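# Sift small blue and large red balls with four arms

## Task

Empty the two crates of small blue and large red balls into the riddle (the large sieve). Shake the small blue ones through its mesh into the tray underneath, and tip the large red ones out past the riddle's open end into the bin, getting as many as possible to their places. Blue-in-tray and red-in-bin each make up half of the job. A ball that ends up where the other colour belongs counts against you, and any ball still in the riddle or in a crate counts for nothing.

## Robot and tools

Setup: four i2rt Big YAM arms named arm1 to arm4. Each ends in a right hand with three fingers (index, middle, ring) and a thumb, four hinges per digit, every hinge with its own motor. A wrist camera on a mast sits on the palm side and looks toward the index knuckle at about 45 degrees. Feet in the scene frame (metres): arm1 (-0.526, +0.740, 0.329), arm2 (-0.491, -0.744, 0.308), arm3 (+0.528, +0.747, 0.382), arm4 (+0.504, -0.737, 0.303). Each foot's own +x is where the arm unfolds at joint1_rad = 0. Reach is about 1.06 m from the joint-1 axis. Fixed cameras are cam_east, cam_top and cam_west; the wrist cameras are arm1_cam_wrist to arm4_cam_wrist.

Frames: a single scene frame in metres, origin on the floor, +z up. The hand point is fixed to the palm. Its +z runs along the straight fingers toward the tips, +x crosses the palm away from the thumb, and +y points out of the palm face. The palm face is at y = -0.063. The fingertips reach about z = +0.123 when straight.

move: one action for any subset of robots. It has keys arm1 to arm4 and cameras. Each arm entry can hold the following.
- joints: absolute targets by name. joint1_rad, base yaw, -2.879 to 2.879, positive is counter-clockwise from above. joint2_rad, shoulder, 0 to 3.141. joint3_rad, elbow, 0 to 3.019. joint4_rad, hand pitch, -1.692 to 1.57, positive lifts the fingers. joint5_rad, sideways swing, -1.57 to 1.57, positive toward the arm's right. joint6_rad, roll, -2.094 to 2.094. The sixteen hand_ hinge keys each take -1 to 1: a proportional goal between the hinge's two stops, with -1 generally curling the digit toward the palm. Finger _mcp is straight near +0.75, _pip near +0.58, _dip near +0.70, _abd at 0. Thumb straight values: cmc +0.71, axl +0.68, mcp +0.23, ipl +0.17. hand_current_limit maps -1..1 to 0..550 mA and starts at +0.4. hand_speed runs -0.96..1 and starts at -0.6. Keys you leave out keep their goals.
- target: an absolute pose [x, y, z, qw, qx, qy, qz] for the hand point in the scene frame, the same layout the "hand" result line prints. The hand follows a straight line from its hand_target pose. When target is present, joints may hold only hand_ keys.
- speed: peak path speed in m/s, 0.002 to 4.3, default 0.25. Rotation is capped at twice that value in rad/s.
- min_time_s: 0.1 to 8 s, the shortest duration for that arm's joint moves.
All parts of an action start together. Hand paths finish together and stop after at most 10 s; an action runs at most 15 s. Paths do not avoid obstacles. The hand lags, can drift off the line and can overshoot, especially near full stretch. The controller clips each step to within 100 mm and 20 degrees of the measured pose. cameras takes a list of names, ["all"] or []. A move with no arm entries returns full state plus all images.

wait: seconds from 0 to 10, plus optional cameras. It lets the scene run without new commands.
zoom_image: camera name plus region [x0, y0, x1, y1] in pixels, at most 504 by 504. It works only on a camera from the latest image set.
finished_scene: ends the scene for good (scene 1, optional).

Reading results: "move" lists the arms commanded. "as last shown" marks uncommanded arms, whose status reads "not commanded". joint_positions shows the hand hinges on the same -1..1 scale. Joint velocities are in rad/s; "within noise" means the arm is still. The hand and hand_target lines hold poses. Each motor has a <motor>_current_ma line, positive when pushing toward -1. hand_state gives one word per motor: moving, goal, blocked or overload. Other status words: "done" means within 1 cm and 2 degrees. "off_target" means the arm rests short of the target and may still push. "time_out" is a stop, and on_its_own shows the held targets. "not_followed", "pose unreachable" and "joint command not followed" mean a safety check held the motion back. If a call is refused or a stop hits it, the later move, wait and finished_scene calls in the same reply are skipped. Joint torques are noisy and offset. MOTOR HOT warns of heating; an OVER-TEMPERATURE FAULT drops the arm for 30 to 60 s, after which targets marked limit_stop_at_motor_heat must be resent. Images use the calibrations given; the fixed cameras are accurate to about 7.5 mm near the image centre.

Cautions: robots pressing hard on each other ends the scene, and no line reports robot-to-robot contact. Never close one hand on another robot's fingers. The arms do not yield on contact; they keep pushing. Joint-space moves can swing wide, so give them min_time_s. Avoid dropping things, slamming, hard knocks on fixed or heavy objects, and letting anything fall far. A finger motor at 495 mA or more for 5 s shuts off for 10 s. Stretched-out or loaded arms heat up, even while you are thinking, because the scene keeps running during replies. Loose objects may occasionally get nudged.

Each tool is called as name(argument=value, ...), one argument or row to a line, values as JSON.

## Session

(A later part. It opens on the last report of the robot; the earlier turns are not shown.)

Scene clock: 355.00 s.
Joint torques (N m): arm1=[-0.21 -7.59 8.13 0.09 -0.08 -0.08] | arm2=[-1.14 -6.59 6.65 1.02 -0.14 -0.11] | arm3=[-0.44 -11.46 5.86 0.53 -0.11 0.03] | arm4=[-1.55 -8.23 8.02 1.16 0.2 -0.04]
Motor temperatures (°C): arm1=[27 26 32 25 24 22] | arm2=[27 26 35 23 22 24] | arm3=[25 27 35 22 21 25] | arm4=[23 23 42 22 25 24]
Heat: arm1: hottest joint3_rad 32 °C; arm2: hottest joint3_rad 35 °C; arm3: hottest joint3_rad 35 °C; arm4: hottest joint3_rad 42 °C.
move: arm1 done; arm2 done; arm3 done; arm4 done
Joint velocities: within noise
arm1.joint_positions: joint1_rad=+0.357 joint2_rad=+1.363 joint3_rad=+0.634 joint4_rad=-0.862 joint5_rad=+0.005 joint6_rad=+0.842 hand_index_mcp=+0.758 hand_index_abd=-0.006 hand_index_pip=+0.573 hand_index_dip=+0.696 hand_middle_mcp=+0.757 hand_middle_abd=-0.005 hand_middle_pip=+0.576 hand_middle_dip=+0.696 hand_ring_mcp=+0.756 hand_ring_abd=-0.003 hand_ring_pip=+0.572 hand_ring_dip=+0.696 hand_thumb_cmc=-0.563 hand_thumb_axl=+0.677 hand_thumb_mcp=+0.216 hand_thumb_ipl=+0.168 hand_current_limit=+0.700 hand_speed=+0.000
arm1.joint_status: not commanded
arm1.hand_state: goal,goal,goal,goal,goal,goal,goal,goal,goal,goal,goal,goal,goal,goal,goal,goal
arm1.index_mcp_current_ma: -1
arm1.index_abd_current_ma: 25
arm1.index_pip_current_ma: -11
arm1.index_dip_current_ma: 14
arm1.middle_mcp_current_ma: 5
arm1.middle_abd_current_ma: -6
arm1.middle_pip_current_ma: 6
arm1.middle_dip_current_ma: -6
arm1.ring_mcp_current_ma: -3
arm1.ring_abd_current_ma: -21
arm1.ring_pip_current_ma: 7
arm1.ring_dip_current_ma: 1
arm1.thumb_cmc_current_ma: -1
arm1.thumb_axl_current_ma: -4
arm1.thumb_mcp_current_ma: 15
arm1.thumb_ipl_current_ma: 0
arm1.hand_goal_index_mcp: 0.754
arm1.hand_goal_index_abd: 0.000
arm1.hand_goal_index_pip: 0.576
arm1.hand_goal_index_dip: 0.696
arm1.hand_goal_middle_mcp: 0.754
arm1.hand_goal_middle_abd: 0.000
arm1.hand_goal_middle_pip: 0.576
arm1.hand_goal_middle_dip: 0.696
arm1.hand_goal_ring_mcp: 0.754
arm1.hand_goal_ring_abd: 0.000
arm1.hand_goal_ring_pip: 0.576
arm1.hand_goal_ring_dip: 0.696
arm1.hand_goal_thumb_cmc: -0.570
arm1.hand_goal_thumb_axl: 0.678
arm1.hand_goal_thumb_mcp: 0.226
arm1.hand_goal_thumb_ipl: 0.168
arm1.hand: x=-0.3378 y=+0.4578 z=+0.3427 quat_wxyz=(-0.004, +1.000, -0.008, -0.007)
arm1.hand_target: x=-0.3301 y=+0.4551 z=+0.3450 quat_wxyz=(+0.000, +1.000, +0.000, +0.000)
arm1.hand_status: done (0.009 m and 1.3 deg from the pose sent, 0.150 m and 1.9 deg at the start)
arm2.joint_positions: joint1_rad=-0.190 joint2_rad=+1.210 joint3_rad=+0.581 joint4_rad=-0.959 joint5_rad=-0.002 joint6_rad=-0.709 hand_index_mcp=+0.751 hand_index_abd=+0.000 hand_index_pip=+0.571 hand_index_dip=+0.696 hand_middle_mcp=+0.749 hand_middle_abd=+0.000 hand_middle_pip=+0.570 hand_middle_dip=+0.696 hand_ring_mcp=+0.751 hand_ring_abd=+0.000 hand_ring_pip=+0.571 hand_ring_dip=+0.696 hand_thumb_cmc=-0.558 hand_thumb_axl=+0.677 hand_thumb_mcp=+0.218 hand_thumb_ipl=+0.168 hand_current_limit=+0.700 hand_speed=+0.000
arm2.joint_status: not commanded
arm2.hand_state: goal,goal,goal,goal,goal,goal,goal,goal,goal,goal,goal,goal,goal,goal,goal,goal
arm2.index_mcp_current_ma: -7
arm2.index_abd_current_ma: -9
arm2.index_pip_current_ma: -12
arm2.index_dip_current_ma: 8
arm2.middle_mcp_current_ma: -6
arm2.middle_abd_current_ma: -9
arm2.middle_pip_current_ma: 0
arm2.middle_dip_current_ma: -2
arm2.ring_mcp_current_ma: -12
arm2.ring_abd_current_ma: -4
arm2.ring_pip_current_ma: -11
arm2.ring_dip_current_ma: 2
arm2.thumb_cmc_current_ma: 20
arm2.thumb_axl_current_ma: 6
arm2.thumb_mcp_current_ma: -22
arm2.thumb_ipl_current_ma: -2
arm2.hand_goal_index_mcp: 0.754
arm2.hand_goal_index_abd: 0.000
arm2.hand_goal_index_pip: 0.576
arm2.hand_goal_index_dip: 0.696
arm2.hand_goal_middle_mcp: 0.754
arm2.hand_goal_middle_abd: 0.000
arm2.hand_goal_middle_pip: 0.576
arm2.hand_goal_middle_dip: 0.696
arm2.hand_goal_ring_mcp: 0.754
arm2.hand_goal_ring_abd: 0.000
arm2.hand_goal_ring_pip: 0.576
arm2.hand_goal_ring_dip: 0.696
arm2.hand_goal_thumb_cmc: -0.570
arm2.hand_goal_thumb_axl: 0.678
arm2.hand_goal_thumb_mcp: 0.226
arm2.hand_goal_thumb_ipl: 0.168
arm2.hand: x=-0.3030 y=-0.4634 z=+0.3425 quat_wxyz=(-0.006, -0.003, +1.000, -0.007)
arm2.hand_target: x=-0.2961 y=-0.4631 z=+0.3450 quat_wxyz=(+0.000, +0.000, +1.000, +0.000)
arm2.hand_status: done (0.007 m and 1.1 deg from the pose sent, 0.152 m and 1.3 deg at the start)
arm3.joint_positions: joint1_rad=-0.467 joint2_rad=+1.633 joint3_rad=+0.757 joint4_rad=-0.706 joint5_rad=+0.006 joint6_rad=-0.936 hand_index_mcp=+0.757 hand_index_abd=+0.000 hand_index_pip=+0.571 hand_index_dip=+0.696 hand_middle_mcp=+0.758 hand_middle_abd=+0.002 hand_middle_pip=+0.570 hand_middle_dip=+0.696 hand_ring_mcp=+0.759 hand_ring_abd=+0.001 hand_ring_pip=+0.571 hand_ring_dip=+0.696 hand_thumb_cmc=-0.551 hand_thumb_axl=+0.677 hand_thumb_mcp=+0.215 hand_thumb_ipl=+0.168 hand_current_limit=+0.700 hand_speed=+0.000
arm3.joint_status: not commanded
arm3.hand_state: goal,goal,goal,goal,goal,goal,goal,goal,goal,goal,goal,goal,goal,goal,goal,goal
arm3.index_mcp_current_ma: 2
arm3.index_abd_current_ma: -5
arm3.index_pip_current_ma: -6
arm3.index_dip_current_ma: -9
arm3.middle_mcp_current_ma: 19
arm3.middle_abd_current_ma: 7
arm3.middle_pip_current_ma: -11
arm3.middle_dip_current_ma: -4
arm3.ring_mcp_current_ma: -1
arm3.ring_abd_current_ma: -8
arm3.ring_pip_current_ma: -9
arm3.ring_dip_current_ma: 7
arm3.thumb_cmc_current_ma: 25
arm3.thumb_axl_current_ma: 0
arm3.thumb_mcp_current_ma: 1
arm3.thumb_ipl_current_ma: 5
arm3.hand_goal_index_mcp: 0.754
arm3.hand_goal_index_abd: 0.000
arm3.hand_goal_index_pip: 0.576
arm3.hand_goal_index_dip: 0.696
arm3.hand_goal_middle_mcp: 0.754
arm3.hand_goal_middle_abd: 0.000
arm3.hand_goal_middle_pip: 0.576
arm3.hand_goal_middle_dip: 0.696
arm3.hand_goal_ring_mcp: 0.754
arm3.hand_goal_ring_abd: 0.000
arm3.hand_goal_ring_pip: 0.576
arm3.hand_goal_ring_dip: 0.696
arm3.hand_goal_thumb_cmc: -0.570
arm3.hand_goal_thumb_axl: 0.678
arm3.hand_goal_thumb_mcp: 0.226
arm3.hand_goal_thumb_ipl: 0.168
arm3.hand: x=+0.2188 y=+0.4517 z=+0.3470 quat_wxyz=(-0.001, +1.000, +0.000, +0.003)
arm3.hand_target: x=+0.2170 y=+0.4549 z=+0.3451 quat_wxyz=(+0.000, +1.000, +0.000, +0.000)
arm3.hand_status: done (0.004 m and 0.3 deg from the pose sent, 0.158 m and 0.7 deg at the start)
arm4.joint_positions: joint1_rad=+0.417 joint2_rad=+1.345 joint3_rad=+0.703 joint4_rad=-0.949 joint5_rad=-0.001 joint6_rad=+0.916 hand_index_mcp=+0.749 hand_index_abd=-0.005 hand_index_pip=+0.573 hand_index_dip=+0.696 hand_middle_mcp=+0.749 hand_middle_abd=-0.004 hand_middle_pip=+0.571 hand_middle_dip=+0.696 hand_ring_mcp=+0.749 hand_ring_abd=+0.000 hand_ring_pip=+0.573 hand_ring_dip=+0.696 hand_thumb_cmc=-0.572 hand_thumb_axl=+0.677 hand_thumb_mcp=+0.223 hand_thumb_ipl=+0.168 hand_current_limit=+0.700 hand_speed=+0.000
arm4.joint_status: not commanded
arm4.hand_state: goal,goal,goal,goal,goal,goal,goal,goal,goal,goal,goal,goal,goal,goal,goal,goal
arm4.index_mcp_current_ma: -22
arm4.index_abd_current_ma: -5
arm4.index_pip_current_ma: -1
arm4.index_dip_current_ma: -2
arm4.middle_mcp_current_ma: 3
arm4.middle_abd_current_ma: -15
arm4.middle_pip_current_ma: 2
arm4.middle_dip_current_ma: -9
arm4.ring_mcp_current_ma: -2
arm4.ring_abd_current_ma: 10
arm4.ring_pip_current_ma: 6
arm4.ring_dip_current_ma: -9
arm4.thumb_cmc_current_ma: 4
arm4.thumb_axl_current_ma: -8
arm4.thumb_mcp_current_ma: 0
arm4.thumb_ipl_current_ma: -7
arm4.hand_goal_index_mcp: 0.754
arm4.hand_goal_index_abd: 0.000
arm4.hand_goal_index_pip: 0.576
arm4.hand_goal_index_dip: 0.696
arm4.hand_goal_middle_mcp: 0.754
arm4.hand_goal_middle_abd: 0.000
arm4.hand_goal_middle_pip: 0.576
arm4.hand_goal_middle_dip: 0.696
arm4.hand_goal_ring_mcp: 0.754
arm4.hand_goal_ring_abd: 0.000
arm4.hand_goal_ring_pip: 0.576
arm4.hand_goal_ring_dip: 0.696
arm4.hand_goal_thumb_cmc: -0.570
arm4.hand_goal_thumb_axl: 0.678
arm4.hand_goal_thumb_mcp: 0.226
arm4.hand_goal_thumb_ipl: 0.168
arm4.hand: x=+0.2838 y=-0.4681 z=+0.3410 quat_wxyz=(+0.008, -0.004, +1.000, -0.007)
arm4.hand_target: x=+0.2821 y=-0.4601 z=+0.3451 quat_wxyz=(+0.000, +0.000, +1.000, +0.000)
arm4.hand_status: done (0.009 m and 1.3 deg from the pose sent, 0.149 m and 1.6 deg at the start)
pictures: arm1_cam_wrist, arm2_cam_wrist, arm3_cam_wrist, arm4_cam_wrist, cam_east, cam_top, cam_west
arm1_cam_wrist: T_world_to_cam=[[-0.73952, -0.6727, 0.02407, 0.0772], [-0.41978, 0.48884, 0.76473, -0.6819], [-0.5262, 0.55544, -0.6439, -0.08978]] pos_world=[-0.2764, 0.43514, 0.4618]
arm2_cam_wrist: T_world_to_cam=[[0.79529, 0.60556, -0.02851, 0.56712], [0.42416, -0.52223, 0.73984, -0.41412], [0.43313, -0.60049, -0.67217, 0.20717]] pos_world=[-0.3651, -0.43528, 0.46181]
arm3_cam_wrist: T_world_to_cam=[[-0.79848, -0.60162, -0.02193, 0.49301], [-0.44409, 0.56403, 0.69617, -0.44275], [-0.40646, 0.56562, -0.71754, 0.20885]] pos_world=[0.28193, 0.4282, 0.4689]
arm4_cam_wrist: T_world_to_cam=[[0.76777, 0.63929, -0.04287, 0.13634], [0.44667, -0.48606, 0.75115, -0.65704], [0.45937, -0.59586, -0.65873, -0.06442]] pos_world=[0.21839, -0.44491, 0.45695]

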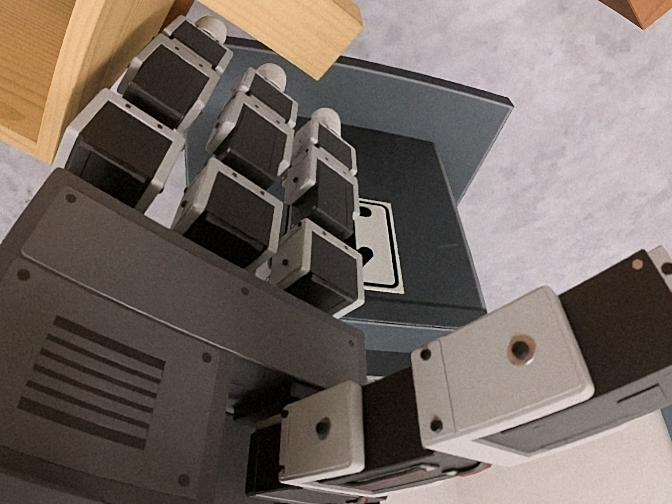

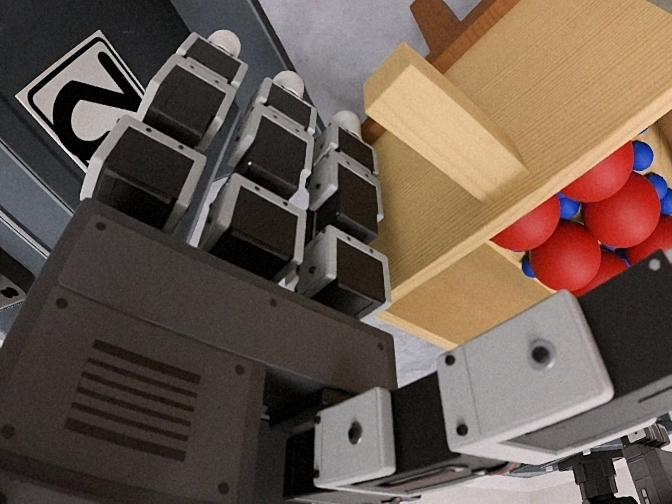

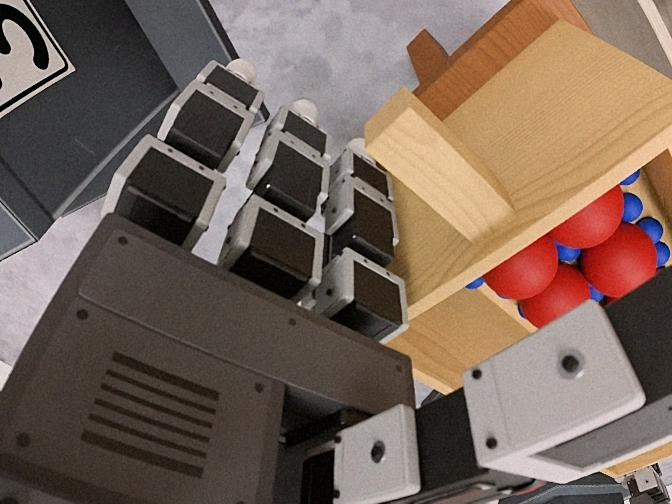

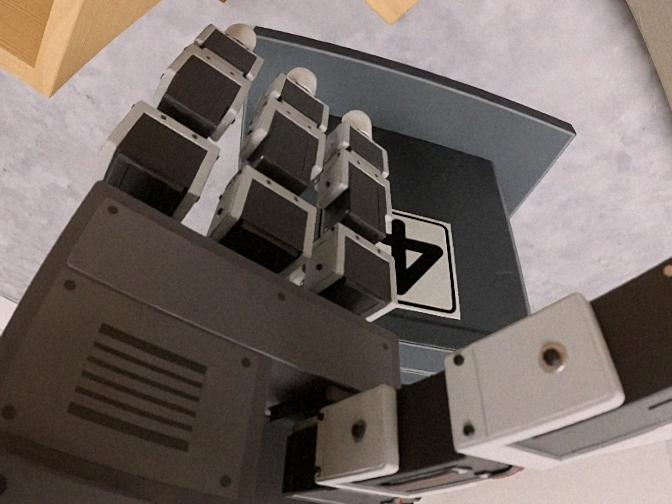

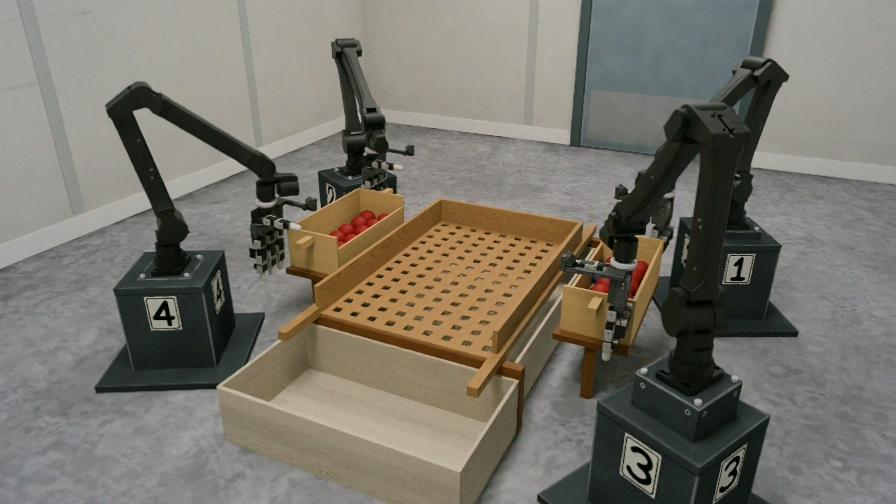

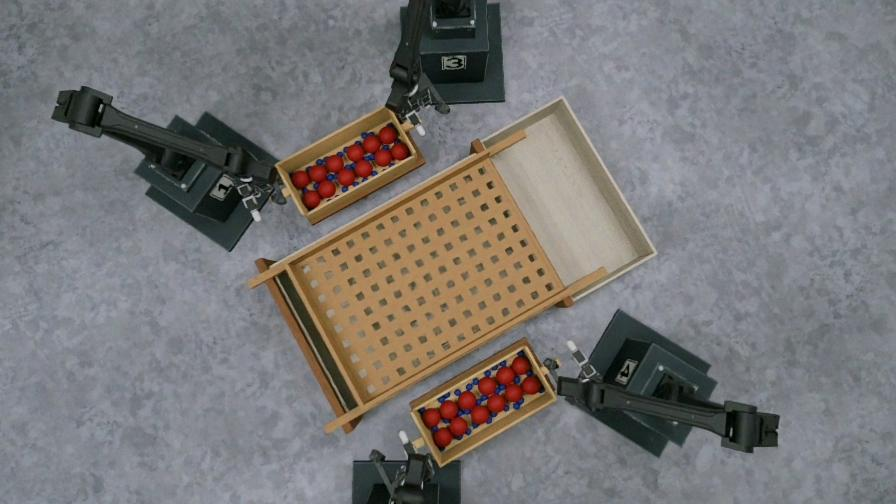

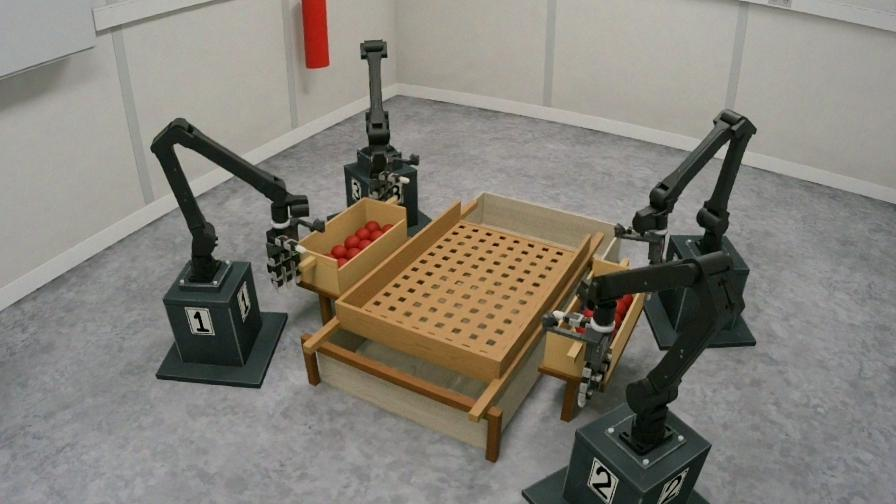

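move(
  arm1={"target": [-0.331, 0.4544, 0.352, 0.3420, 0.9397, 0, 0], "speed": 0.25, "joints": {"hand_index_mcp": 0.548, "hand_index_pip": 0.066, "hand_index_dip": 0.261, "hand_middle_mcp": 0.548, "hand_middle_pip": 0.066, "hand_middle_dip": 0.261, "hand_ring_mcp": 0.548, "hand_ring_pip": 0.066, "hand_ring_dip": 0.261}},
  arm2={"target": [-0.292, -0.455, 0.352, 0, 0, 0.9397, 0.3420], "speed": 0.25, "joints": {"hand_index_mcp": 0.548, "hand_index_pip": 0.066, "hand_index_dip": 0.261, "hand_middle_mcp": 0.548, "hand_middle_pip": 0.066, "hand_middle_dip": 0.261, "hand_ring_mcp": 0.548, "hand_ring_pip": 0.066, "hand_ring_dip": 0.261}},
  arm3={"target": [0.213, 0.455, 0.355, 0.3420, 0.9397, 0, 0], "speed": 0.25, "joints": {"hand_index_mcp": 0.548, "hand_index_pip": 0.066, "hand_index_dip": 0.261, "hand_middle_mcp": 0.548, "hand_middle_pip": 0.066, "hand_middle_dip": 0.261, "hand_ring_mcp": 0.548, "hand_ring_pip": 0.066, "hand_ring_dip": 0.261}},
  arm4={"target": [0.273, -0.440, 0.352, 0, 0, 0.9397, 0.3420], "speed": 0.25, "joints": {"hand_index_mcp": 0.548, "hand_index_pip": 0.066, "hand_index_dip": 0.261, "hand_middle_mcp": 0.548, "hand_middle_pip": 0.066, "hand_middle_dip": 0.261, "hand_ring_mcp": 0.548, "hand_ring_pip": 0.066, "hand_ring_dip": 0.261}},
  cameras=["all"],
)

Scene clock: 444.50 s.
Joint torques (N m): arm1=[0.15 -6.42 5.37 0.87 0.95 0.1] | arm2=[-0.97 -5.01 4.83 2.19 -0.88 -0.1] | arm3=[-0.44 -10.64 3.55 1.44 -1.02 0] | arm4=[1.03 -7.12 5.81 2.06 1.11 0.04]
Motor temperatures (°C): arm1=[27 27 31 25 24 22] | arm2=[27 26 35 23 22 24] | arm3=[25 29 31 22 21 25] | arm4=[23 23 37 22 25 24]
Heat: arm1: hottest joint3_rad 31 °C; arm2: hottest joint3_rad 35 °C; arm3: hottest joint3_rad 31 °C; arm4: hottest joint3_rad 37 °C.
move: arm1 off_target; arm2 done; arm3 off_target; arm4 done
Joint velocities: within noise
arm1.joint_positions: joint1_rad=+0.631 joint2_rad=+1.465 joint3_rad=+0.350 joint4_rad=-0.109 joint5_rad=+0.608 joint6_rad=+0.984 hand_index_mcp=+0.576 hand_index_abd=-0.006 hand_index_pip=+0.069 hand_index_dip=+0.260 hand_middle_mcp=+0.575 hand_middle_abd=-0.005 hand_middle_pip=+0.074 hand_middle_dip=+0.257 hand_ring_mcp=+0.572 hand_ring_abd=-0.004 hand_ring_pip=+0.066 hand_ring_dip=+0.260 hand_thumb_cmc=-0.563 hand_thumb_axl=+0.677 hand_thumb_mcp=+0.217 hand_thumb_ipl=+0.168 hand_current_limit=+0.700 hand_speed=+0.000
arm1.joint_status: hand_index_mcp off_target (ended at +0.576, target +0.548); hand_middle_mcp off_target (ended at +0.575, target +0.548); hand_ring_mcp off_target (ended at +0.572, target +0.548); the others done
arm1.hand_state: blocked,goal,goal,goal,blocked,goal,goal,goal,blocked,goal,goal,goal,goal,goal,goal,goal
arm1.index_mcp_current_ma: 2
arm1.index_abd_current_ma: -14
arm1.index_pip_current_ma: -14
arm1.index_dip_current_ma: 11
arm1.middle_mcp_current_ma: -11
arm1.middle_abd_current_ma: -11
arm1.middle_pip_current_ma: -8
arm1.middle_dip_current_ma: -2
arm1.ring_mcp_current_ma: -5
arm1.ring_abd_current_ma: -9
arm1.ring_pip_current_ma: 1
arm1.ring_dip_current_ma: -18
arm1.thumb_cmc_current_ma: 10
arm1.thumb_axl_current_ma: -11
arm1.thumb_mcp_current_ma: 17
arm1.thumb_ipl_current_ma: -6
arm1.hand_goal_index_mcp: 0.548
arm1.hand_goal_index_abd: 0.000
arm1.hand_goal_index_pip: 0.066
arm1.hand_goal_index_dip: 0.262
arm1.hand_goal_middle_mcp: 0.548
arm1.hand_goal_middle_abd: 0.000
arm1.hand_goal_middle_pip: 0.066
arm1.hand_goal_middle_dip: 0.262
arm1.hand_goal_ring_mcp: 0.548
arm1.hand_goal_ring_abd: 0.000
arm1.hand_goal_ring_pip: 0.066
arm1.hand_goal_ring_dip: 0.262
arm1.hand_goal_thumb_cmc: -0.570
arm1.hand_goal_thumb_axl: 0.678
arm1.hand_goal_thumb_mcp: 0.226
arm1.hand_goal_thumb_ipl: 0.168
arm1.hand: x=-0.3339 y=+0.4534 z=+0.3520 quat_wxyz=(+0.338, +0.941, +0.002, -0.005)
arm1.hand_target: x=-0.3311 y=+0.4544 z=+0.3520 quat_wxyz=(+0.342, +0.940, +0.000, +0.000)
arm1.hand_status: done (0.003 m and 0.7 deg from the pose sent, 0.012 m and 40.5 deg at the start)
arm2.joint_positions: joint1_rad=-0.472 joint2_rad=+1.259 joint3_rad=+0.268 joint4_rad=-0.166 joint5_rad=-0.570 joint6_rad=-0.866 hand_index_mcp=+0.566 hand_index_abd=+0.000 hand_index_pip=+0.064 hand_index_dip=+0.254 hand_middle_mcp=+0.568 hand_middle_abd=+0.000 hand_middle_pip=+0.064 hand_middle_dip=+0.255 hand_ring_mcp=+0.564 hand_ring_abd=+0.000 hand_ring_pip=+0.064 hand_ring_dip=+0.255 hand_thumb_cmc=-0.559 hand_thumb_axl=+0.677 hand_thumb_mcp=+0.218 hand_thumb_ipl=+0.168 hand_current_limit=+0.700 hand_speed=+0.000
arm2.joint_status: all done
arm2.hand_state: goal,goal,goal,goal,goal,goal,goal,goal,goal,goal,goal,goal,goal,goal,goal,goal
arm2.index_mcp_current_ma: 24
arm2.index_abd_current_ma: 1
arm2.index_pip_current_ma: -2
arm2.index_dip_current_ma: 1
arm2.middle_mcp_current_ma: 25
arm2.middle_abd_current_ma: -2
arm2.middle_pip_current_ma: 7
arm2.middle_dip_current_ma: -4
arm2.ring_mcp_current_ma: 19
arm2.ring_abd_current_ma: -2
arm2.ring_pip_current_ma: -3
arm2.ring_dip_current_ma: -7
arm2.thumb_cmc_current_ma: 16
arm2.thumb_axl_current_ma: 9
arm2.thumb_mcp_current_ma: -27
arm2.thumb_ipl_current_ma: 0
arm2.hand_goal_index_mcp: 0.548
arm2.hand_goal_index_abd: 0.000
arm2.hand_goal_index_pip: 0.066
arm2.hand_goal_index_dip: 0.262
arm2.hand_goal_middle_mcp: 0.548
arm2.hand_goal_middle_abd: 0.000
arm2.hand_goal_middle_pip: 0.066
arm2.hand_goal_middle_dip: 0.262
arm2.hand_goal_ring_mcp: 0.548
arm2.hand_goal_ring_abd: 0.000
arm2.hand_goal_ring_pip: 0.066
arm2.hand_goal_ring_dip: 0.262
arm2.hand_goal_thumb_cmc: -0.570
arm2.hand_goal_thumb_axl: 0.678
arm2.hand_goal_thumb_mcp: 0.226
arm2.hand_goal_thumb_ipl: 0.168
arm2.hand: x=-0.2962 y=-0.4523 z=+0.3515 quat_wxyz=(-0.008, -0.002, +0.941, +0.338)
arm2.hand_target: x=-0.2920 y=-0.4549 z=+0.3521 quat_wxyz=(+0.000, +0.000, +0.940, +0.342)
arm2.hand_status: done (0.005 m and 1.1 deg from the pose sent, 0.017 m and 40.8 deg at the start)
arm3.joint_positions: joint1_rad=-0.717 joint2_rad=+1.788 joint3_rad=+0.554 joint4_rad=-0.045 joint5_rad=-0.627 joint6_rad=-1.087 hand_index_mcp=+0.593 hand_index_abd=-0.002 hand_index_pip=+0.072 hand_index_dip=+0.260 hand_middle_mcp=+0.574 hand_middle_abd=-0.002 hand_middle_pip=+0.070 hand_middle_dip=+0.263 hand_ring_mcp=+0.573 hand_ring_abd=+0.001 hand_ring_pip=+0.070 hand_ring_dip=+0.261 hand_thumb_cmc=-0.552 hand_thumb_axl=+0.677 hand_thumb_mcp=+0.215 hand_thumb_ipl=+0.168 hand_current_limit=+0.700 hand_speed=+0.000
arm3.joint_status: hand_index_mcp off_target (ended at +0.593, target +0.548); hand_middle_mcp off_target (ended at +0.574, target +0.548); hand_ring_mcp off_target (ended at +0.573, target +0.548); the others done
arm3.hand_state: blocked,goal,goal,goal,blocked,goal,goal,goal,blocked,goal,goal,goal,goal,goal,goal,goal
arm3.index_mcp_current_ma: 39
arm3.index_abd_current_ma: 3
arm3.index_pip_current_ma: 4
arm3.index_dip_current_ma: -8
arm3.middle_mcp_current_ma: 39
arm3.middle_abd_current_ma: 6
arm3.middle_pip_current_ma: -9
arm3.middle_dip_current_ma: -6
arm3.ring_mcp_current_ma: 20
arm3.ring_abd_current_ma: -5
arm3.ring_pip_current_ma: 0
arm3.ring_dip_current_ma: 5
arm3.thumb_cmc_current_ma: 22
arm3.thumb_axl_current_ma: -7
arm3.thumb_mcp_current_ma: 1
arm3.thumb_ipl_current_ma: -1
arm3.hand_goal_index_mcp: 0.548
arm3.hand_goal_index_abd: 0.000
arm3.hand_goal_index_pip: 0.066
arm3.hand_goal_index_dip: 0.262
arm3.hand_goal_middle_mcp: 0.548
arm3.hand_goal_middle_abd: 0.000
arm3.hand_goal_middle_pip: 0.066
arm3.hand_goal_middle_dip: 0.262
arm3.hand_goal_ring_mcp: 0.548
arm3.hand_goal_ring_abd: 0.000
arm3.hand_goal_ring_pip: 0.066
arm3.hand_goal_ring_dip: 0.262
arm3.hand_goal_thumb_cmc: -0.570
arm3.hand_goal_thumb_axl: 0.678
arm3.hand_goal_thumb_mcp: 0.226
arm3.hand_goal_thumb_ipl: 0.168
arm3.hand: x=+0.2117 y=+0.4523 z=+0.3576 quat_wxyz=(+0.339, +0.941, -0.002, +0.003)
arm3.hand_target: x=+0.2131 y=+0.4550 z=+0.3550 quat_wxyz=(+0.342, +0.940, +0.000, +0.000)
arm3.hand_status: done (0.004 m and 0.5 deg from the pose sent, 0.010 m and 40.1 deg at the start)
arm4.joint_positions: joint1_rad=+0.609 joint2_rad=+1.446 joint3_rad=+0.469 joint4_rad=-0.258 joint5_rad=+0.618 joint6_rad=+1.022 hand_index_mcp=+0.553 hand_index_abd=-0.005 hand_index_pip=+0.066 hand_index_dip=+0.259 hand_middle_mcp=+0.553 hand_middle_abd=-0.003 hand_middle_pip=+0.065 hand_middle_dip=+0.259 hand_ring_mcp=+0.553 hand_ring_abd=-0.001 hand_ring_pip=+0.065 hand_ring_dip=+0.259 hand_thumb_cmc=-0.573 hand_thumb_axl=+0.677 hand_thumb_mcp=+0.223 hand_thumb_ipl=+0.168 hand_current_limit=+0.700 hand_speed=+0.000
arm4.joint_status: all done
arm4.hand_state: goal,goal,goal,goal,goal,goal,goal,goal,goal,goal,goal,goal,goal,goal,goal,goal
arm4.index_mcp_current_ma: -7
arm4.index_abd_current_ma: -2
arm4.index_pip_current_ma: 4
arm4.index_dip_current_ma: -7
arm4.middle_mcp_current_ma: -2
arm4.middle_abd_current_ma: 2
arm4.middle_pip_current_ma: 4
arm4.middle_dip_current_ma: -3
arm4.ring_mcp_current_ma: -4
arm4.ring_abd_current_ma: 7
arm4.ring_pip_current_ma: -8
arm4.ring_dip_current_ma: 4
arm4.thumb_cmc_current_ma: 4
arm4.thumb_axl_current_ma: -12
arm4.thumb_mcp_current_ma: 6
arm4.thumb_ipl_current_ma: 3
arm4.hand_goal_index_mcp: 0.548
arm4.hand_goal_index_abd: 0.000
arm4.hand_goal_index_pip: 0.066
arm4.hand_goal_index_dip: 0.262
arm4.hand_goal_middle_mcp: 0.548
arm4.hand_goal_middle_abd: 0.000
arm4.hand_goal_middle_pip: 0.066
arm4.hand_goal_middle_dip: 0.262
arm4.hand_goal_ring_mcp: 0.548
arm4.hand_goal_ring_abd: 0.000
arm4.hand_goal_ring_pip: 0.066
arm4.hand_goal_ring_dip: 0.262
arm4.hand_goal_thumb_cmc: -0.570
arm4.hand_goal_thumb_axl: 0.678
arm4.hand_goal_thumb_mcp: 0.226
arm4.hand_goal_thumb_ipl: 0.168
arm4.hand: x=+0.2788 y=-0.4375 z=+0.3521 quat_wxyz=(+0.005, +0.007, +0.941, +0.339)
arm4.hand_target: x=+0.2730 y=-0.4400 z=+0.3520 quat_wxyz=(+0.000, +0.000, +0.940, +0.342)
arm4.hand_status: done (0.006 m and 1.0 deg from the pose sent, 0.032 m and 40.8 deg at the start)
pictures: arm1_cam_wrist, arm2_cam_wrist, arm3_cam_wrist, arm4_cam_wrist, cam_east, cam_top, cam_west
arm1_cam_wrist: T_world_to_cam=[[-0.72385, -0.51513, 0.459, -0.14242], [-0.43535, 0.85711, 0.27538, -0.68507], [-0.53527, -0.00049, -0.84468, 0.24044]] pos_world=[-0.27264, 0.51393, 0.45712]
arm2_cam_wrist: T_world_to_cam=[[0.79994, 0.47775, 0.36311, 0.36118], [0.42291, -0.87813, 0.2237, -0.39779], [0.42573, -0.02538, -0.9045, 0.55649]] pos_world=[-0.35761, -0.50774, 0.46119]
arm3_cam_wrist: T_world_to_cam=[[-0.80195, -0.47273, 0.36525, 0.29195], [-0.44037, 0.88093, 0.17328, -0.41068], [-0.40368, -0.02189, -0.91464, 0.54884]] pos_world=[0.27483, 0.5118, 0.46652]
arm4_cam_wrist: T_world_to_cam=[[0.77829, 0.50528, 0.37277, -0.08683], [0.43954, -0.86238, 0.25121, -0.63496], [0.4484, -0.03167, -0.89327, 0.29575]] pos_world=[0.21406, -0.49434, 0.45606]

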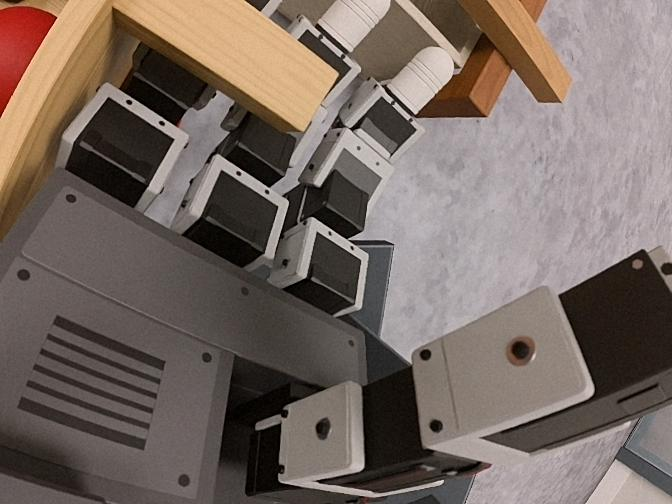

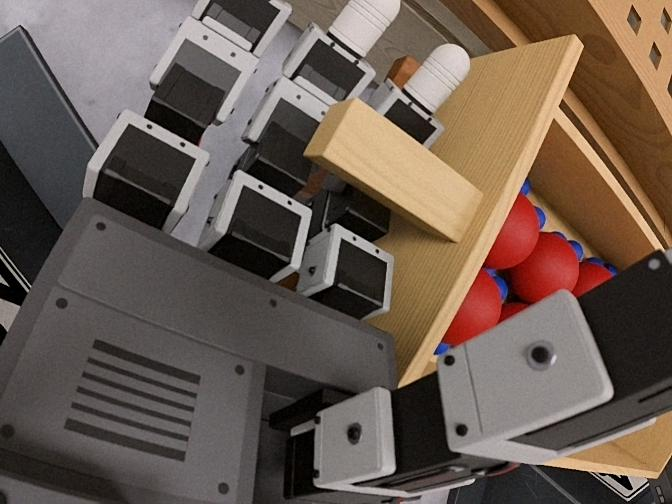

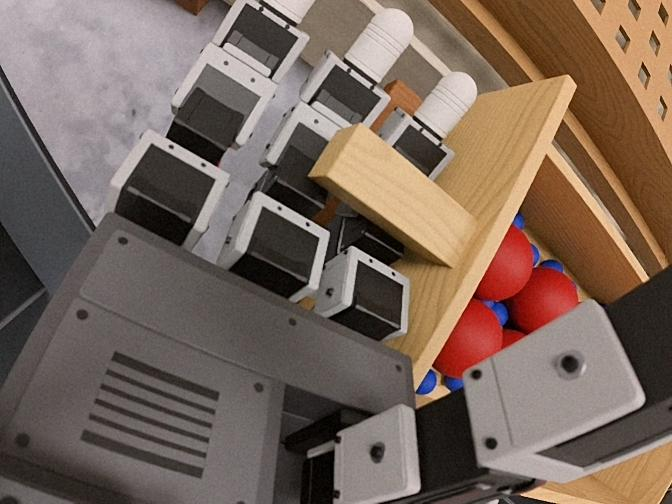

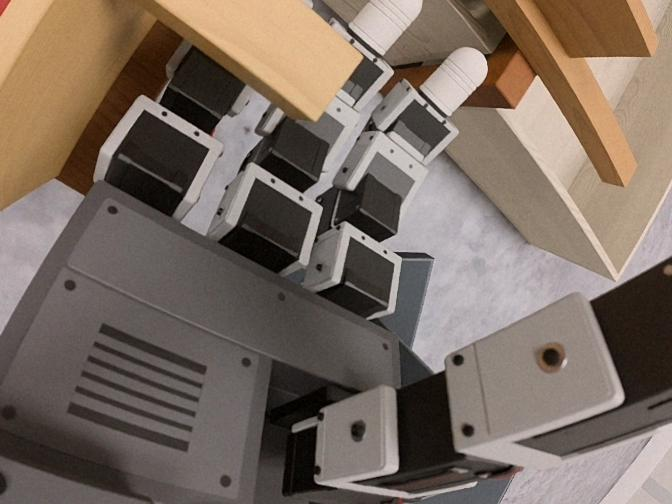

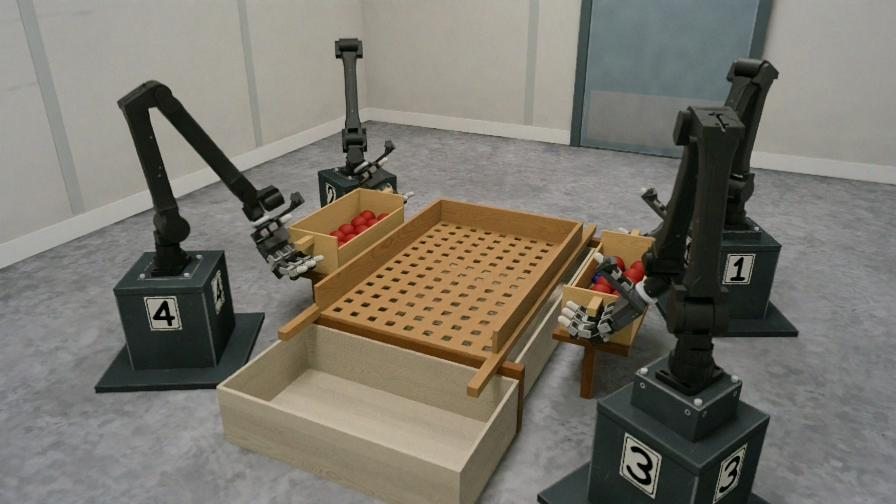

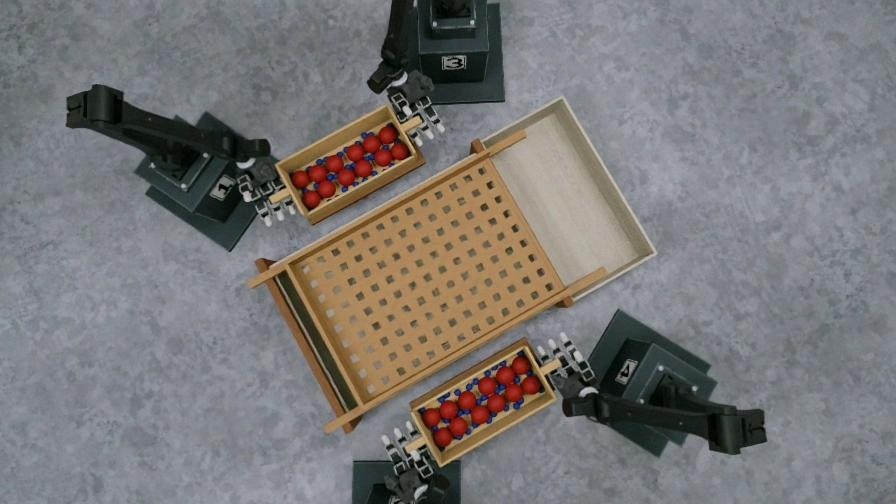

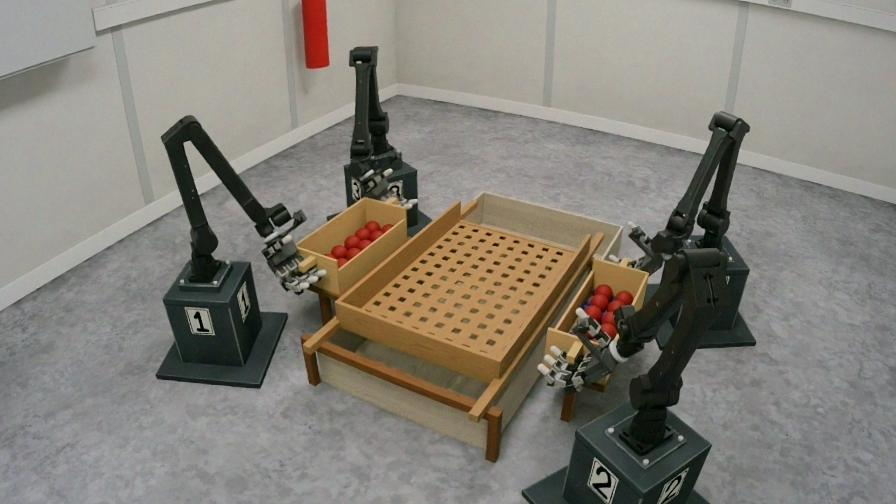

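zoom_image(
  camera="arm3_cam_wrist",
  region=[280, 80, 520, 300],
)

zoom_image(
  camera="arm1_cam_wrist",
  region=[60, 0, 360, 200],
)

zoom_image(
  camera="arm4_cam_wrist",
  region=[60, 0, 380, 200],
)

Scaled by 2.100 from the camera's image (finer frame: 960x720).

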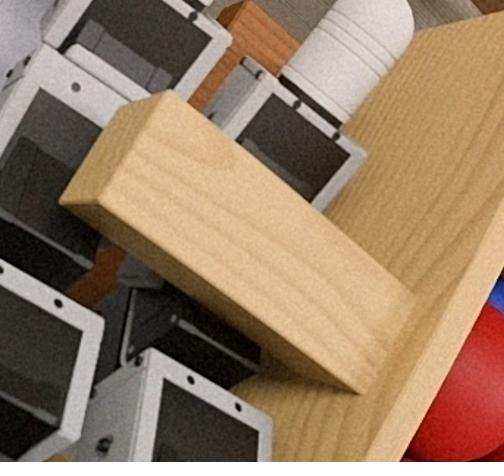

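Scaled by 1.680 from the camera's image (finer frame: 960x720).

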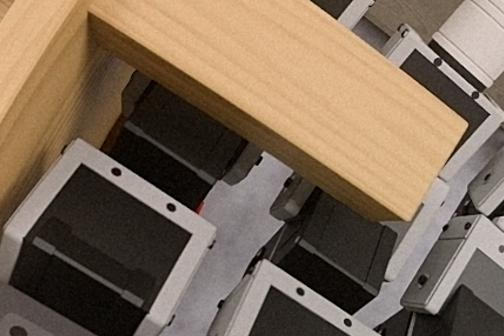

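Scaled by 1.575 from the camera's image (finer frame: 960x720).

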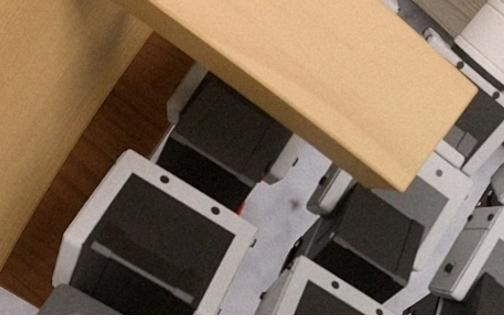

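move(
  arm1={"target": [-0.333, 0.4596, 0.3667, 0.5736, 0.8192, 0, 0], "speed": 0.2},
  arm2={"target": [-0.290, -0.4606, 0.3667, 0, 0, 0.8192, 0.5736], "speed": 0.2},
  arm3={"target": [0.208, 0.4636, 0.369, 0.5736, 0.8192, 0, 0], "speed": 0.2},
  arm4={"target": [0.2655, -0.4386, 0.3667, 0, 0, 0.8192, 0.5736], "speed": 0.2},
  cameras=["all"],
)

Scene clock: 478.43 s.
Joint torques (N m): arm1=[-1.2 -8.64 0.1 1.42 0.81 -0.1] | arm2=[0.21 -8.59 -1.26 2.85 -0.66 0.11] | arm3=[0.91 -12.63 1.05 2.17 -1.06 0.13] | arm4=[0.62 -8.41 1.76 2.69 1.06 -0.04]
Motor temperatures (°C): arm1=[27 27 29 25 25 22] | arm2=[27 26 33 23 23 24] | arm3=[25 28 29 22 23 24] | arm4=[23 23 34 22 26 24]
Heat: arm1: hottest joint3_rad 29 °C; arm2: hottest joint3_rad 33 °C; arm3: hottest joint3_rad 29 °C; arm4: hottest joint3_rad 34 °C.
move: arm1 done; arm2 done; arm3 done; arm4 done
Joint velocities: within noise
arm1.joint_positions: joint1_rad=+0.724 joint2_rad=+2.000 joint3_rad=+0.272 joint4_rad=+0.945 joint5_rad=+1.055 joint6_rad=+0.708 hand_index_mcp=+0.586 hand_index_abd=+0.000 hand_index_pip=+0.069 hand_index_dip=+0.260 hand_middle_mcp=+0.585 hand_middle_abd=+0.000 hand_middle_pip=+0.074 hand_middle_dip=+0.257 hand_ring_mcp=+0.588 hand_ring_abd=-0.002 hand_ring_pip=+0.066 hand_ring_dip=+0.260 hand_thumb_cmc=-0.558 hand_thumb_axl=+0.677 hand_thumb_mcp=+0.217 hand_thumb_ipl=+0.168 hand_current_limit=+0.700 hand_speed=+0.000
arm1.joint_status: not commanded
arm1.hand_state: blocked,goal,goal,goal,blocked,goal,goal,goal,blocked,goal,goal,goal,goal,goal,goal,goal
arm1.index_mcp_current_ma: 22
arm1.index_abd_current_ma: 8
arm1.index_pip_current_ma: 3
arm1.index_dip_current_ma: 1
arm1.middle_mcp_current_ma: 1
arm1.middle_abd_current_ma: -16
arm1.middle_pip_current_ma: -14
arm1.middle_dip_current_ma: -10
arm1.ring_mcp_current_ma: -9
arm1.ring_abd_current_ma: 5
arm1.ring_pip_current_ma: -2
arm1.ring_dip_current_ma: 1
arm1.thumb_cmc_current_ma: 20
arm1.thumb_axl_current_ma: 0
arm1.thumb_mcp_current_ma: 11
arm1.thumb_ipl_current_ma: -3
arm1.hand_goal_index_mcp: 0.548
arm1.hand_goal_index_abd: 0.000
arm1.hand_goal_index_pip: 0.066
arm1.hand_goal_index_dip: 0.262
arm1.hand_goal_middle_mcp: 0.548
arm1.hand_goal_middle_abd: 0.000
arm1.hand_goal_middle_pip: 0.066
arm1.hand_goal_middle_dip: 0.262
arm1.hand_goal_ring_mcp: 0.548
arm1.hand_goal_ring_abd: 0.000
arm1.hand_goal_ring_pip: 0.066
arm1.hand_goal_ring_dip: 0.262
arm1.hand_goal_thumb_cmc: -0.570
arm1.hand_goal_thumb_axl: 0.678
arm1.hand_goal_thumb_mcp: 0.226
arm1.hand_goal_thumb_ipl: 0.168
arm1.hand: x=-0.3304 y=+0.4608 z=+0.3664 quat_wxyz=(+0.572, +0.821, +0.002, +0.002)
arm1.hand_target: x=-0.3329 y=+0.4596 z=+0.3667 quat_wxyz=(+0.573, +0.819, +0.000, +0.000)
arm1.hand_status: done (0.003 m and 0.4 deg from the pose sent, 0.016 m and 30.4 deg at the start)
arm2.joint_positions: joint1_rad=-0.580 joint2_rad=+1.937 joint3_rad=+0.169 joint4_rad=+1.087 joint5_rad=-0.993 joint6_rad=-0.600 hand_index_mcp=+0.572 hand_index_abd=+0.000 hand_index_pip=+0.064 hand_index_dip=+0.254 hand_middle_mcp=+0.574 hand_middle_abd=+0.000 hand_middle_pip=+0.064 hand_middle_dip=+0.255 hand_ring_mcp=+0.570 hand_ring_abd=+0.000 hand_ring_pip=+0.064 hand_ring_dip=+0.255 hand_thumb_cmc=-0.559 hand_thumb_axl=+0.677 hand_thumb_mcp=+0.218 hand_thumb_ipl=+0.168 hand_current_limit=+0.700 hand_speed=+0.000
arm2.joint_status: not commanded
arm2.hand_state: blocked,goal,goal,goal,blocked,goal,goal,goal,blocked,goal,goal,goal,goal,goal,goal,goal
arm2.index_mcp_current_ma: 30
arm2.index_abd_current_ma: -1
arm2.index_pip_current_ma: -4
arm2.index_dip_current_ma: -1
arm2.middle_mcp_current_ma: 26
arm2.middle_abd_current_ma: -8
arm2.middle_pip_current_ma: 5
arm2.middle_dip_current_ma: 2
arm2.ring_mcp_current_ma: 28
arm2.ring_abd_current_ma: -6
arm2.ring_pip_current_ma: 1
arm2.ring_dip_current_ma: 0
arm2.thumb_cmc_current_ma: 17
arm2.thumb_axl_current_ma: 15
arm2.thumb_mcp_current_ma: -21
arm2.thumb_ipl_current_ma: 0
arm2.hand_goal_index_mcp: 0.548
arm2.hand_goal_index_abd: 0.000
arm2.hand_goal_index_pip: 0.066
arm2.hand_goal_index_dip: 0.262
arm2.hand_goal_middle_mcp: 0.548
arm2.hand_goal_middle_abd: 0.000
arm2.hand_goal_middle_pip: 0.066
arm2.hand_goal_middle_dip: 0.262
arm2.hand_goal_ring_mcp: 0.548
arm2.hand_goal_ring_abd: 0.000
arm2.hand_goal_ring_pip: 0.066
arm2.hand_goal_ring_dip: 0.262
arm2.hand_goal_thumb_cmc: -0.570
arm2.hand_goal_thumb_axl: 0.678
arm2.hand_goal_thumb_mcp: 0.226
arm2.hand_goal_thumb_ipl: 0.168
arm2.hand: x=-0.2892 y=-0.4583 z=+0.3659 quat_wxyz=(-0.001, -0.005, +0.820, +0.572)
arm2.hand_target: x=-0.2900 y=-0.4606 z=+0.3667 quat_wxyz=(+0.000, +0.000, +0.819, +0.573)
arm2.hand_status: done (0.003 m and 0.6 deg from the pose sent, 0.018 m and 30.6 deg at the start)
arm3.joint_positions: joint1_rad=-0.811 joint2_rad=+2.164 joint3_rad=+0.531 joint4_rad=+0.696 joint5_rad=-1.106 joint6_rad=-0.861 hand_index_mcp=+0.619 hand_index_abd=+0.000 hand_index_pip=+0.072 hand_index_dip=+0.260 hand_middle_mcp=+0.606 hand_middle_abd=+0.002 hand_middle_pip=+0.070 hand_middle_dip=+0.263 hand_ring_mcp=+0.582 hand_ring_abd=+0.001 hand_ring_pip=+0.070 hand_ring_dip=+0.261 hand_thumb_cmc=-0.552 hand_thumb_axl=+0.677 hand_thumb_mcp=+0.215 hand_thumb_ipl=+0.168 hand_current_limit=+0.700 hand_speed=+0.000
arm3.joint_status: not commanded
arm3.hand_state: blocked,goal,goal,goal,blocked,goal,goal,goal,blocked,goal,goal,goal,goal,goal,goal,goal
arm3.index_mcp_current_ma: 70
arm3.index_abd_current_ma: -1
arm3.index_pip_current_ma: 2
arm3.index_dip_current_ma: -14
arm3.middle_mcp_current_ma: 68
arm3.middle_abd_current_ma: 7
arm3.middle_pip_current_ma: -7
arm3.middle_dip_current_ma: -7
arm3.ring_mcp_current_ma: 23
arm3.ring_abd_current_ma: -2
arm3.ring_pip_current_ma: -3
arm3.ring_dip_current_ma: 5
arm3.thumb_cmc_current_ma: 26
arm3.thumb_axl_current_ma: -3
arm3.thumb_mcp_current_ma: -7
arm3.thumb_ipl_current_ma: 1
arm3.hand_goal_index_mcp: 0.548
arm3.hand_goal_index_abd: 0.000
arm3.hand_goal_index_pip: 0.066
arm3.hand_goal_index_dip: 0.262
arm3.hand_goal_middle_mcp: 0.548
arm3.hand_goal_middle_abd: 0.000
arm3.hand_goal_middle_pip: 0.066
arm3.hand_goal_middle_dip: 0.262
arm3.hand_goal_ring_mcp: 0.548
arm3.hand_goal_ring_abd: 0.000
arm3.hand_goal_ring_pip: 0.066
arm3.hand_goal_ring_dip: 0.262
arm3.hand_goal_thumb_cmc: -0.570
arm3.hand_goal_thumb_axl: 0.678
arm3.hand_goal_thumb_mcp: 0.226
arm3.hand_goal_thumb_ipl: 0.168
arm3.hand: x=+0.2072 y=+0.4655 z=+0.3662 quat_wxyz=(+0.569, +0.822, -0.008, +0.007)
arm3.hand_target: x=+0.2080 y=+0.4637 z=+0.3690 quat_wxyz=(+0.573, +0.819, +0.000, +0.000)
arm3.hand_status: done (0.004 m and 1.4 deg from the pose sent, 0.016 m and 30.3 deg at the start)
arm4.joint_positions: joint1_rad=+0.671 joint2_rad=+1.846 joint3_rad=+0.382 joint4_rad=+0.690 joint5_rad=+1.057 joint6_rad=+0.710 hand_index_mcp=+0.556 hand_index_abd=-0.005 hand_index_pip=+0.066 hand_index_dip=+0.259 hand_middle_mcp=+0.555 hand_middle_abd=-0.003 hand_middle_pip=+0.065 hand_middle_dip=+0.259 hand_ring_mcp=+0.555 hand_ring_abd=-0.001 hand_ring_pip=+0.065 hand_ring_dip=+0.259 hand_thumb_cmc=-0.573 hand_thumb_axl=+0.677 hand_thumb_mcp=+0.223 hand_thumb_ipl=+0.168 hand_current_limit=+0.700 hand_speed=+0.000
arm4.joint_status: not commanded
arm4.hand_state: goal,goal,goal,goal,goal,goal,goal,goal,goal,goal,goal,goal,goal,goal,goal,goal
arm4.index_mcp_current_ma: -17
arm4.index_abd_current_ma: -5
arm4.index_pip_current_ma: -8
arm4.index_dip_current_ma: -15
arm4.middle_mcp_current_ma: 14
arm4.middle_abd_current_ma: -15
arm4.middle_pip_current_ma: -5
arm4.middle_dip_current_ma: -14
arm4.ring_mcp_current_ma: 0
arm4.ring_abd_current_ma: 7
arm4.ring_pip_current_ma: 3
arm4.ring_dip_current_ma: -11
arm4.thumb_cmc_current_ma: -4
arm4.thumb_axl_current_ma: -14
arm4.thumb_mcp_current_ma: 1
arm4.thumb_ipl_current_ma: -4
arm4.hand_goal_index_mcp: 0.548
arm4.hand_goal_index_abd: 0.000
arm4.hand_goal_index_pip: 0.066
arm4.hand_goal_index_dip: 0.262
arm4.hand_goal_middle_mcp: 0.548
arm4.hand_goal_middle_abd: 0.000
arm4.hand_goal_middle_pip: 0.066
arm4.hand_goal_middle_dip: 0.262
arm4.hand_goal_ring_mcp: 0.548
arm4.hand_goal_ring_abd: 0.000
arm4.hand_goal_ring_pip: 0.066
arm4.hand_goal_ring_dip: 0.262
arm4.hand_goal_thumb_cmc: -0.570
arm4.hand_goal_thumb_axl: 0.678
arm4.hand_goal_thumb_mcp: 0.226
arm4.hand_goal_thumb_ipl: 0.168
arm4.hand: x=+0.2674 y=-0.4357 z=+0.3680 quat_wxyz=(+0.002, +0.006, +0.820, +0.572)
arm4.hand_target: x=+0.2656 y=-0.4386 z=+0.3667 quat_wxyz=(+0.000, +0.000, +0.819, +0.573)
arm4.hand_status: done (0.004 m and 0.7 deg from the pose sent, 0.020 m and 30.4 deg at the start)
pictures: arm1_cam_wrist, arm2_cam_wrist, arm3_cam_wrist, arm4_cam_wrist, cam_east, cam_top, cam_west
arm1_cam_wrist: T_world_to_cam=[[-0.72734, -0.22275, 0.64912, -0.34822], [-0.44327, 0.87457, -0.19657, -0.53163], [-0.52392, -0.43071, -0.73484, 0.41627]] pos_world=[-0.27083, 0.56667, 0.42743]
arm2_cam_wrist: T_world_to_cam=[[0.79481, 0.22508, 0.56357, 0.16256], [0.4214, -0.87296, -0.24566, -0.23553], [0.43669, 0.43275, -0.78869, 0.73725]] pos_world=[-0.3519, -0.56124, 0.43199]
arm3_cam_wrist: T_world_to_cam=[[-0.81129, -0.2238, 0.54012, 0.11349], [-0.43012, 0.85419, -0.29214, -0.24507], [-0.39598, -0.46933, -0.78926, 0.71587]] pos_world=[0.27014, 0.57072, 0.43211]
arm4_cam_wrist: T_world_to_cam=[[0.77702, 0.25262, 0.57657, -0.2695], [0.44366, -0.86955, -0.21692, -0.46432], [0.44656, 0.42435, -0.78773, 0.47555]] pos_world=[0.20305, -0.53746, 0.42928]

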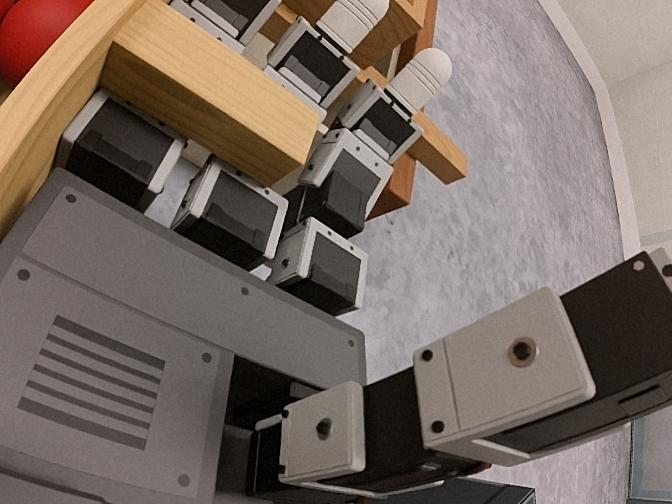

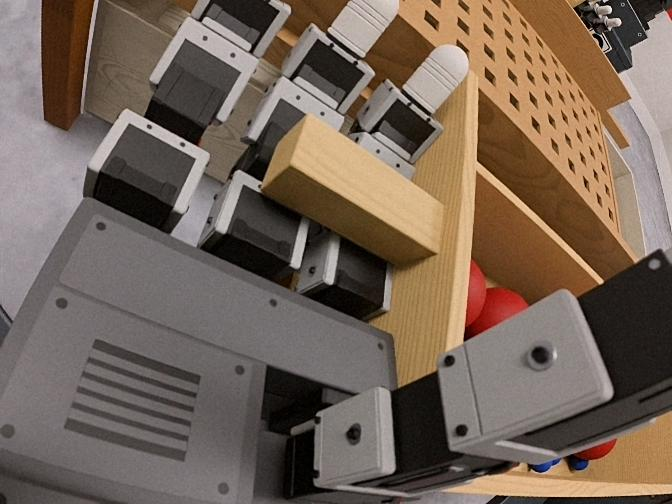

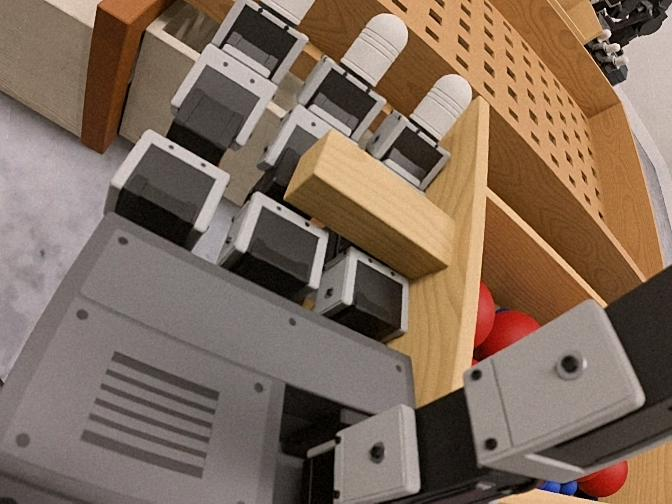

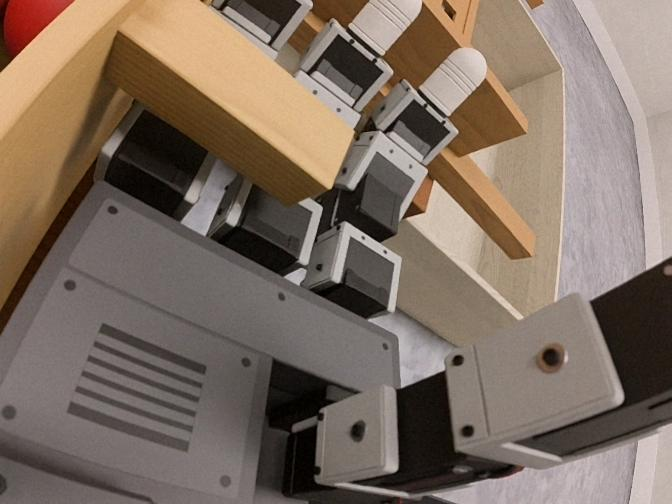

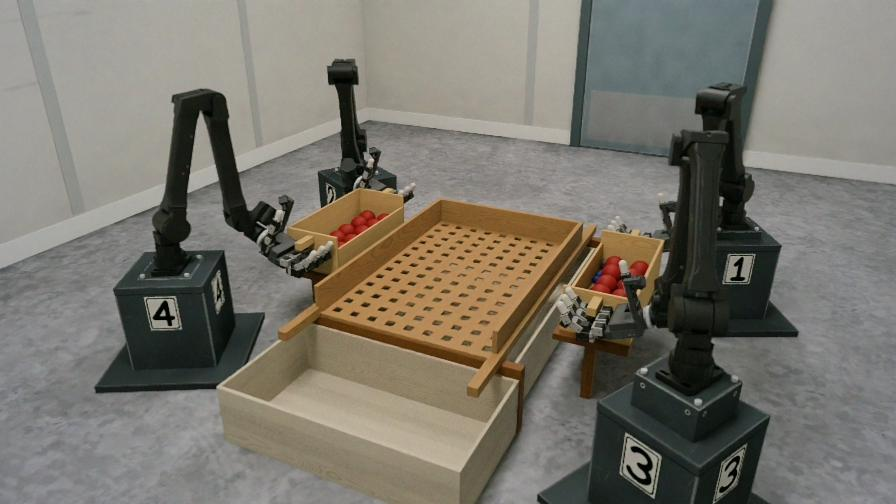

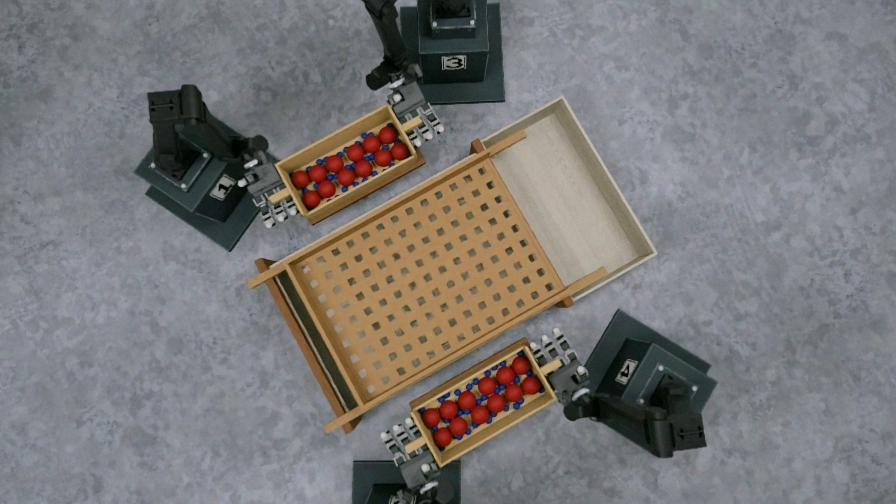

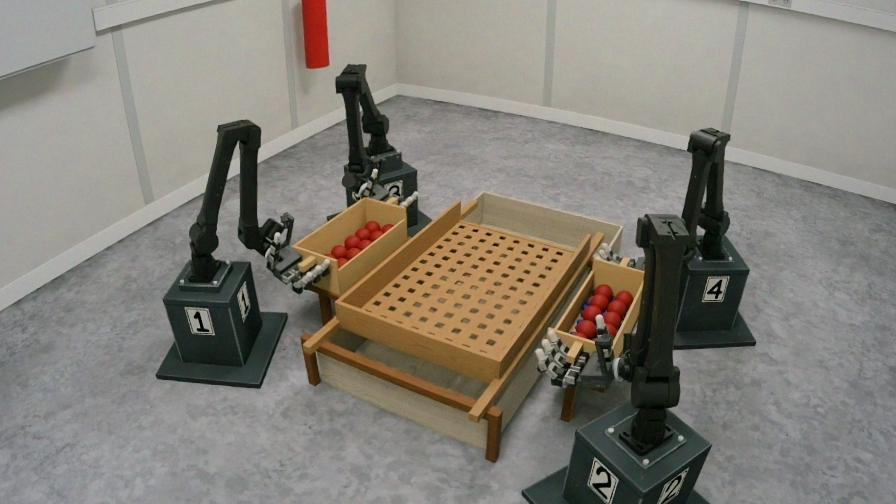

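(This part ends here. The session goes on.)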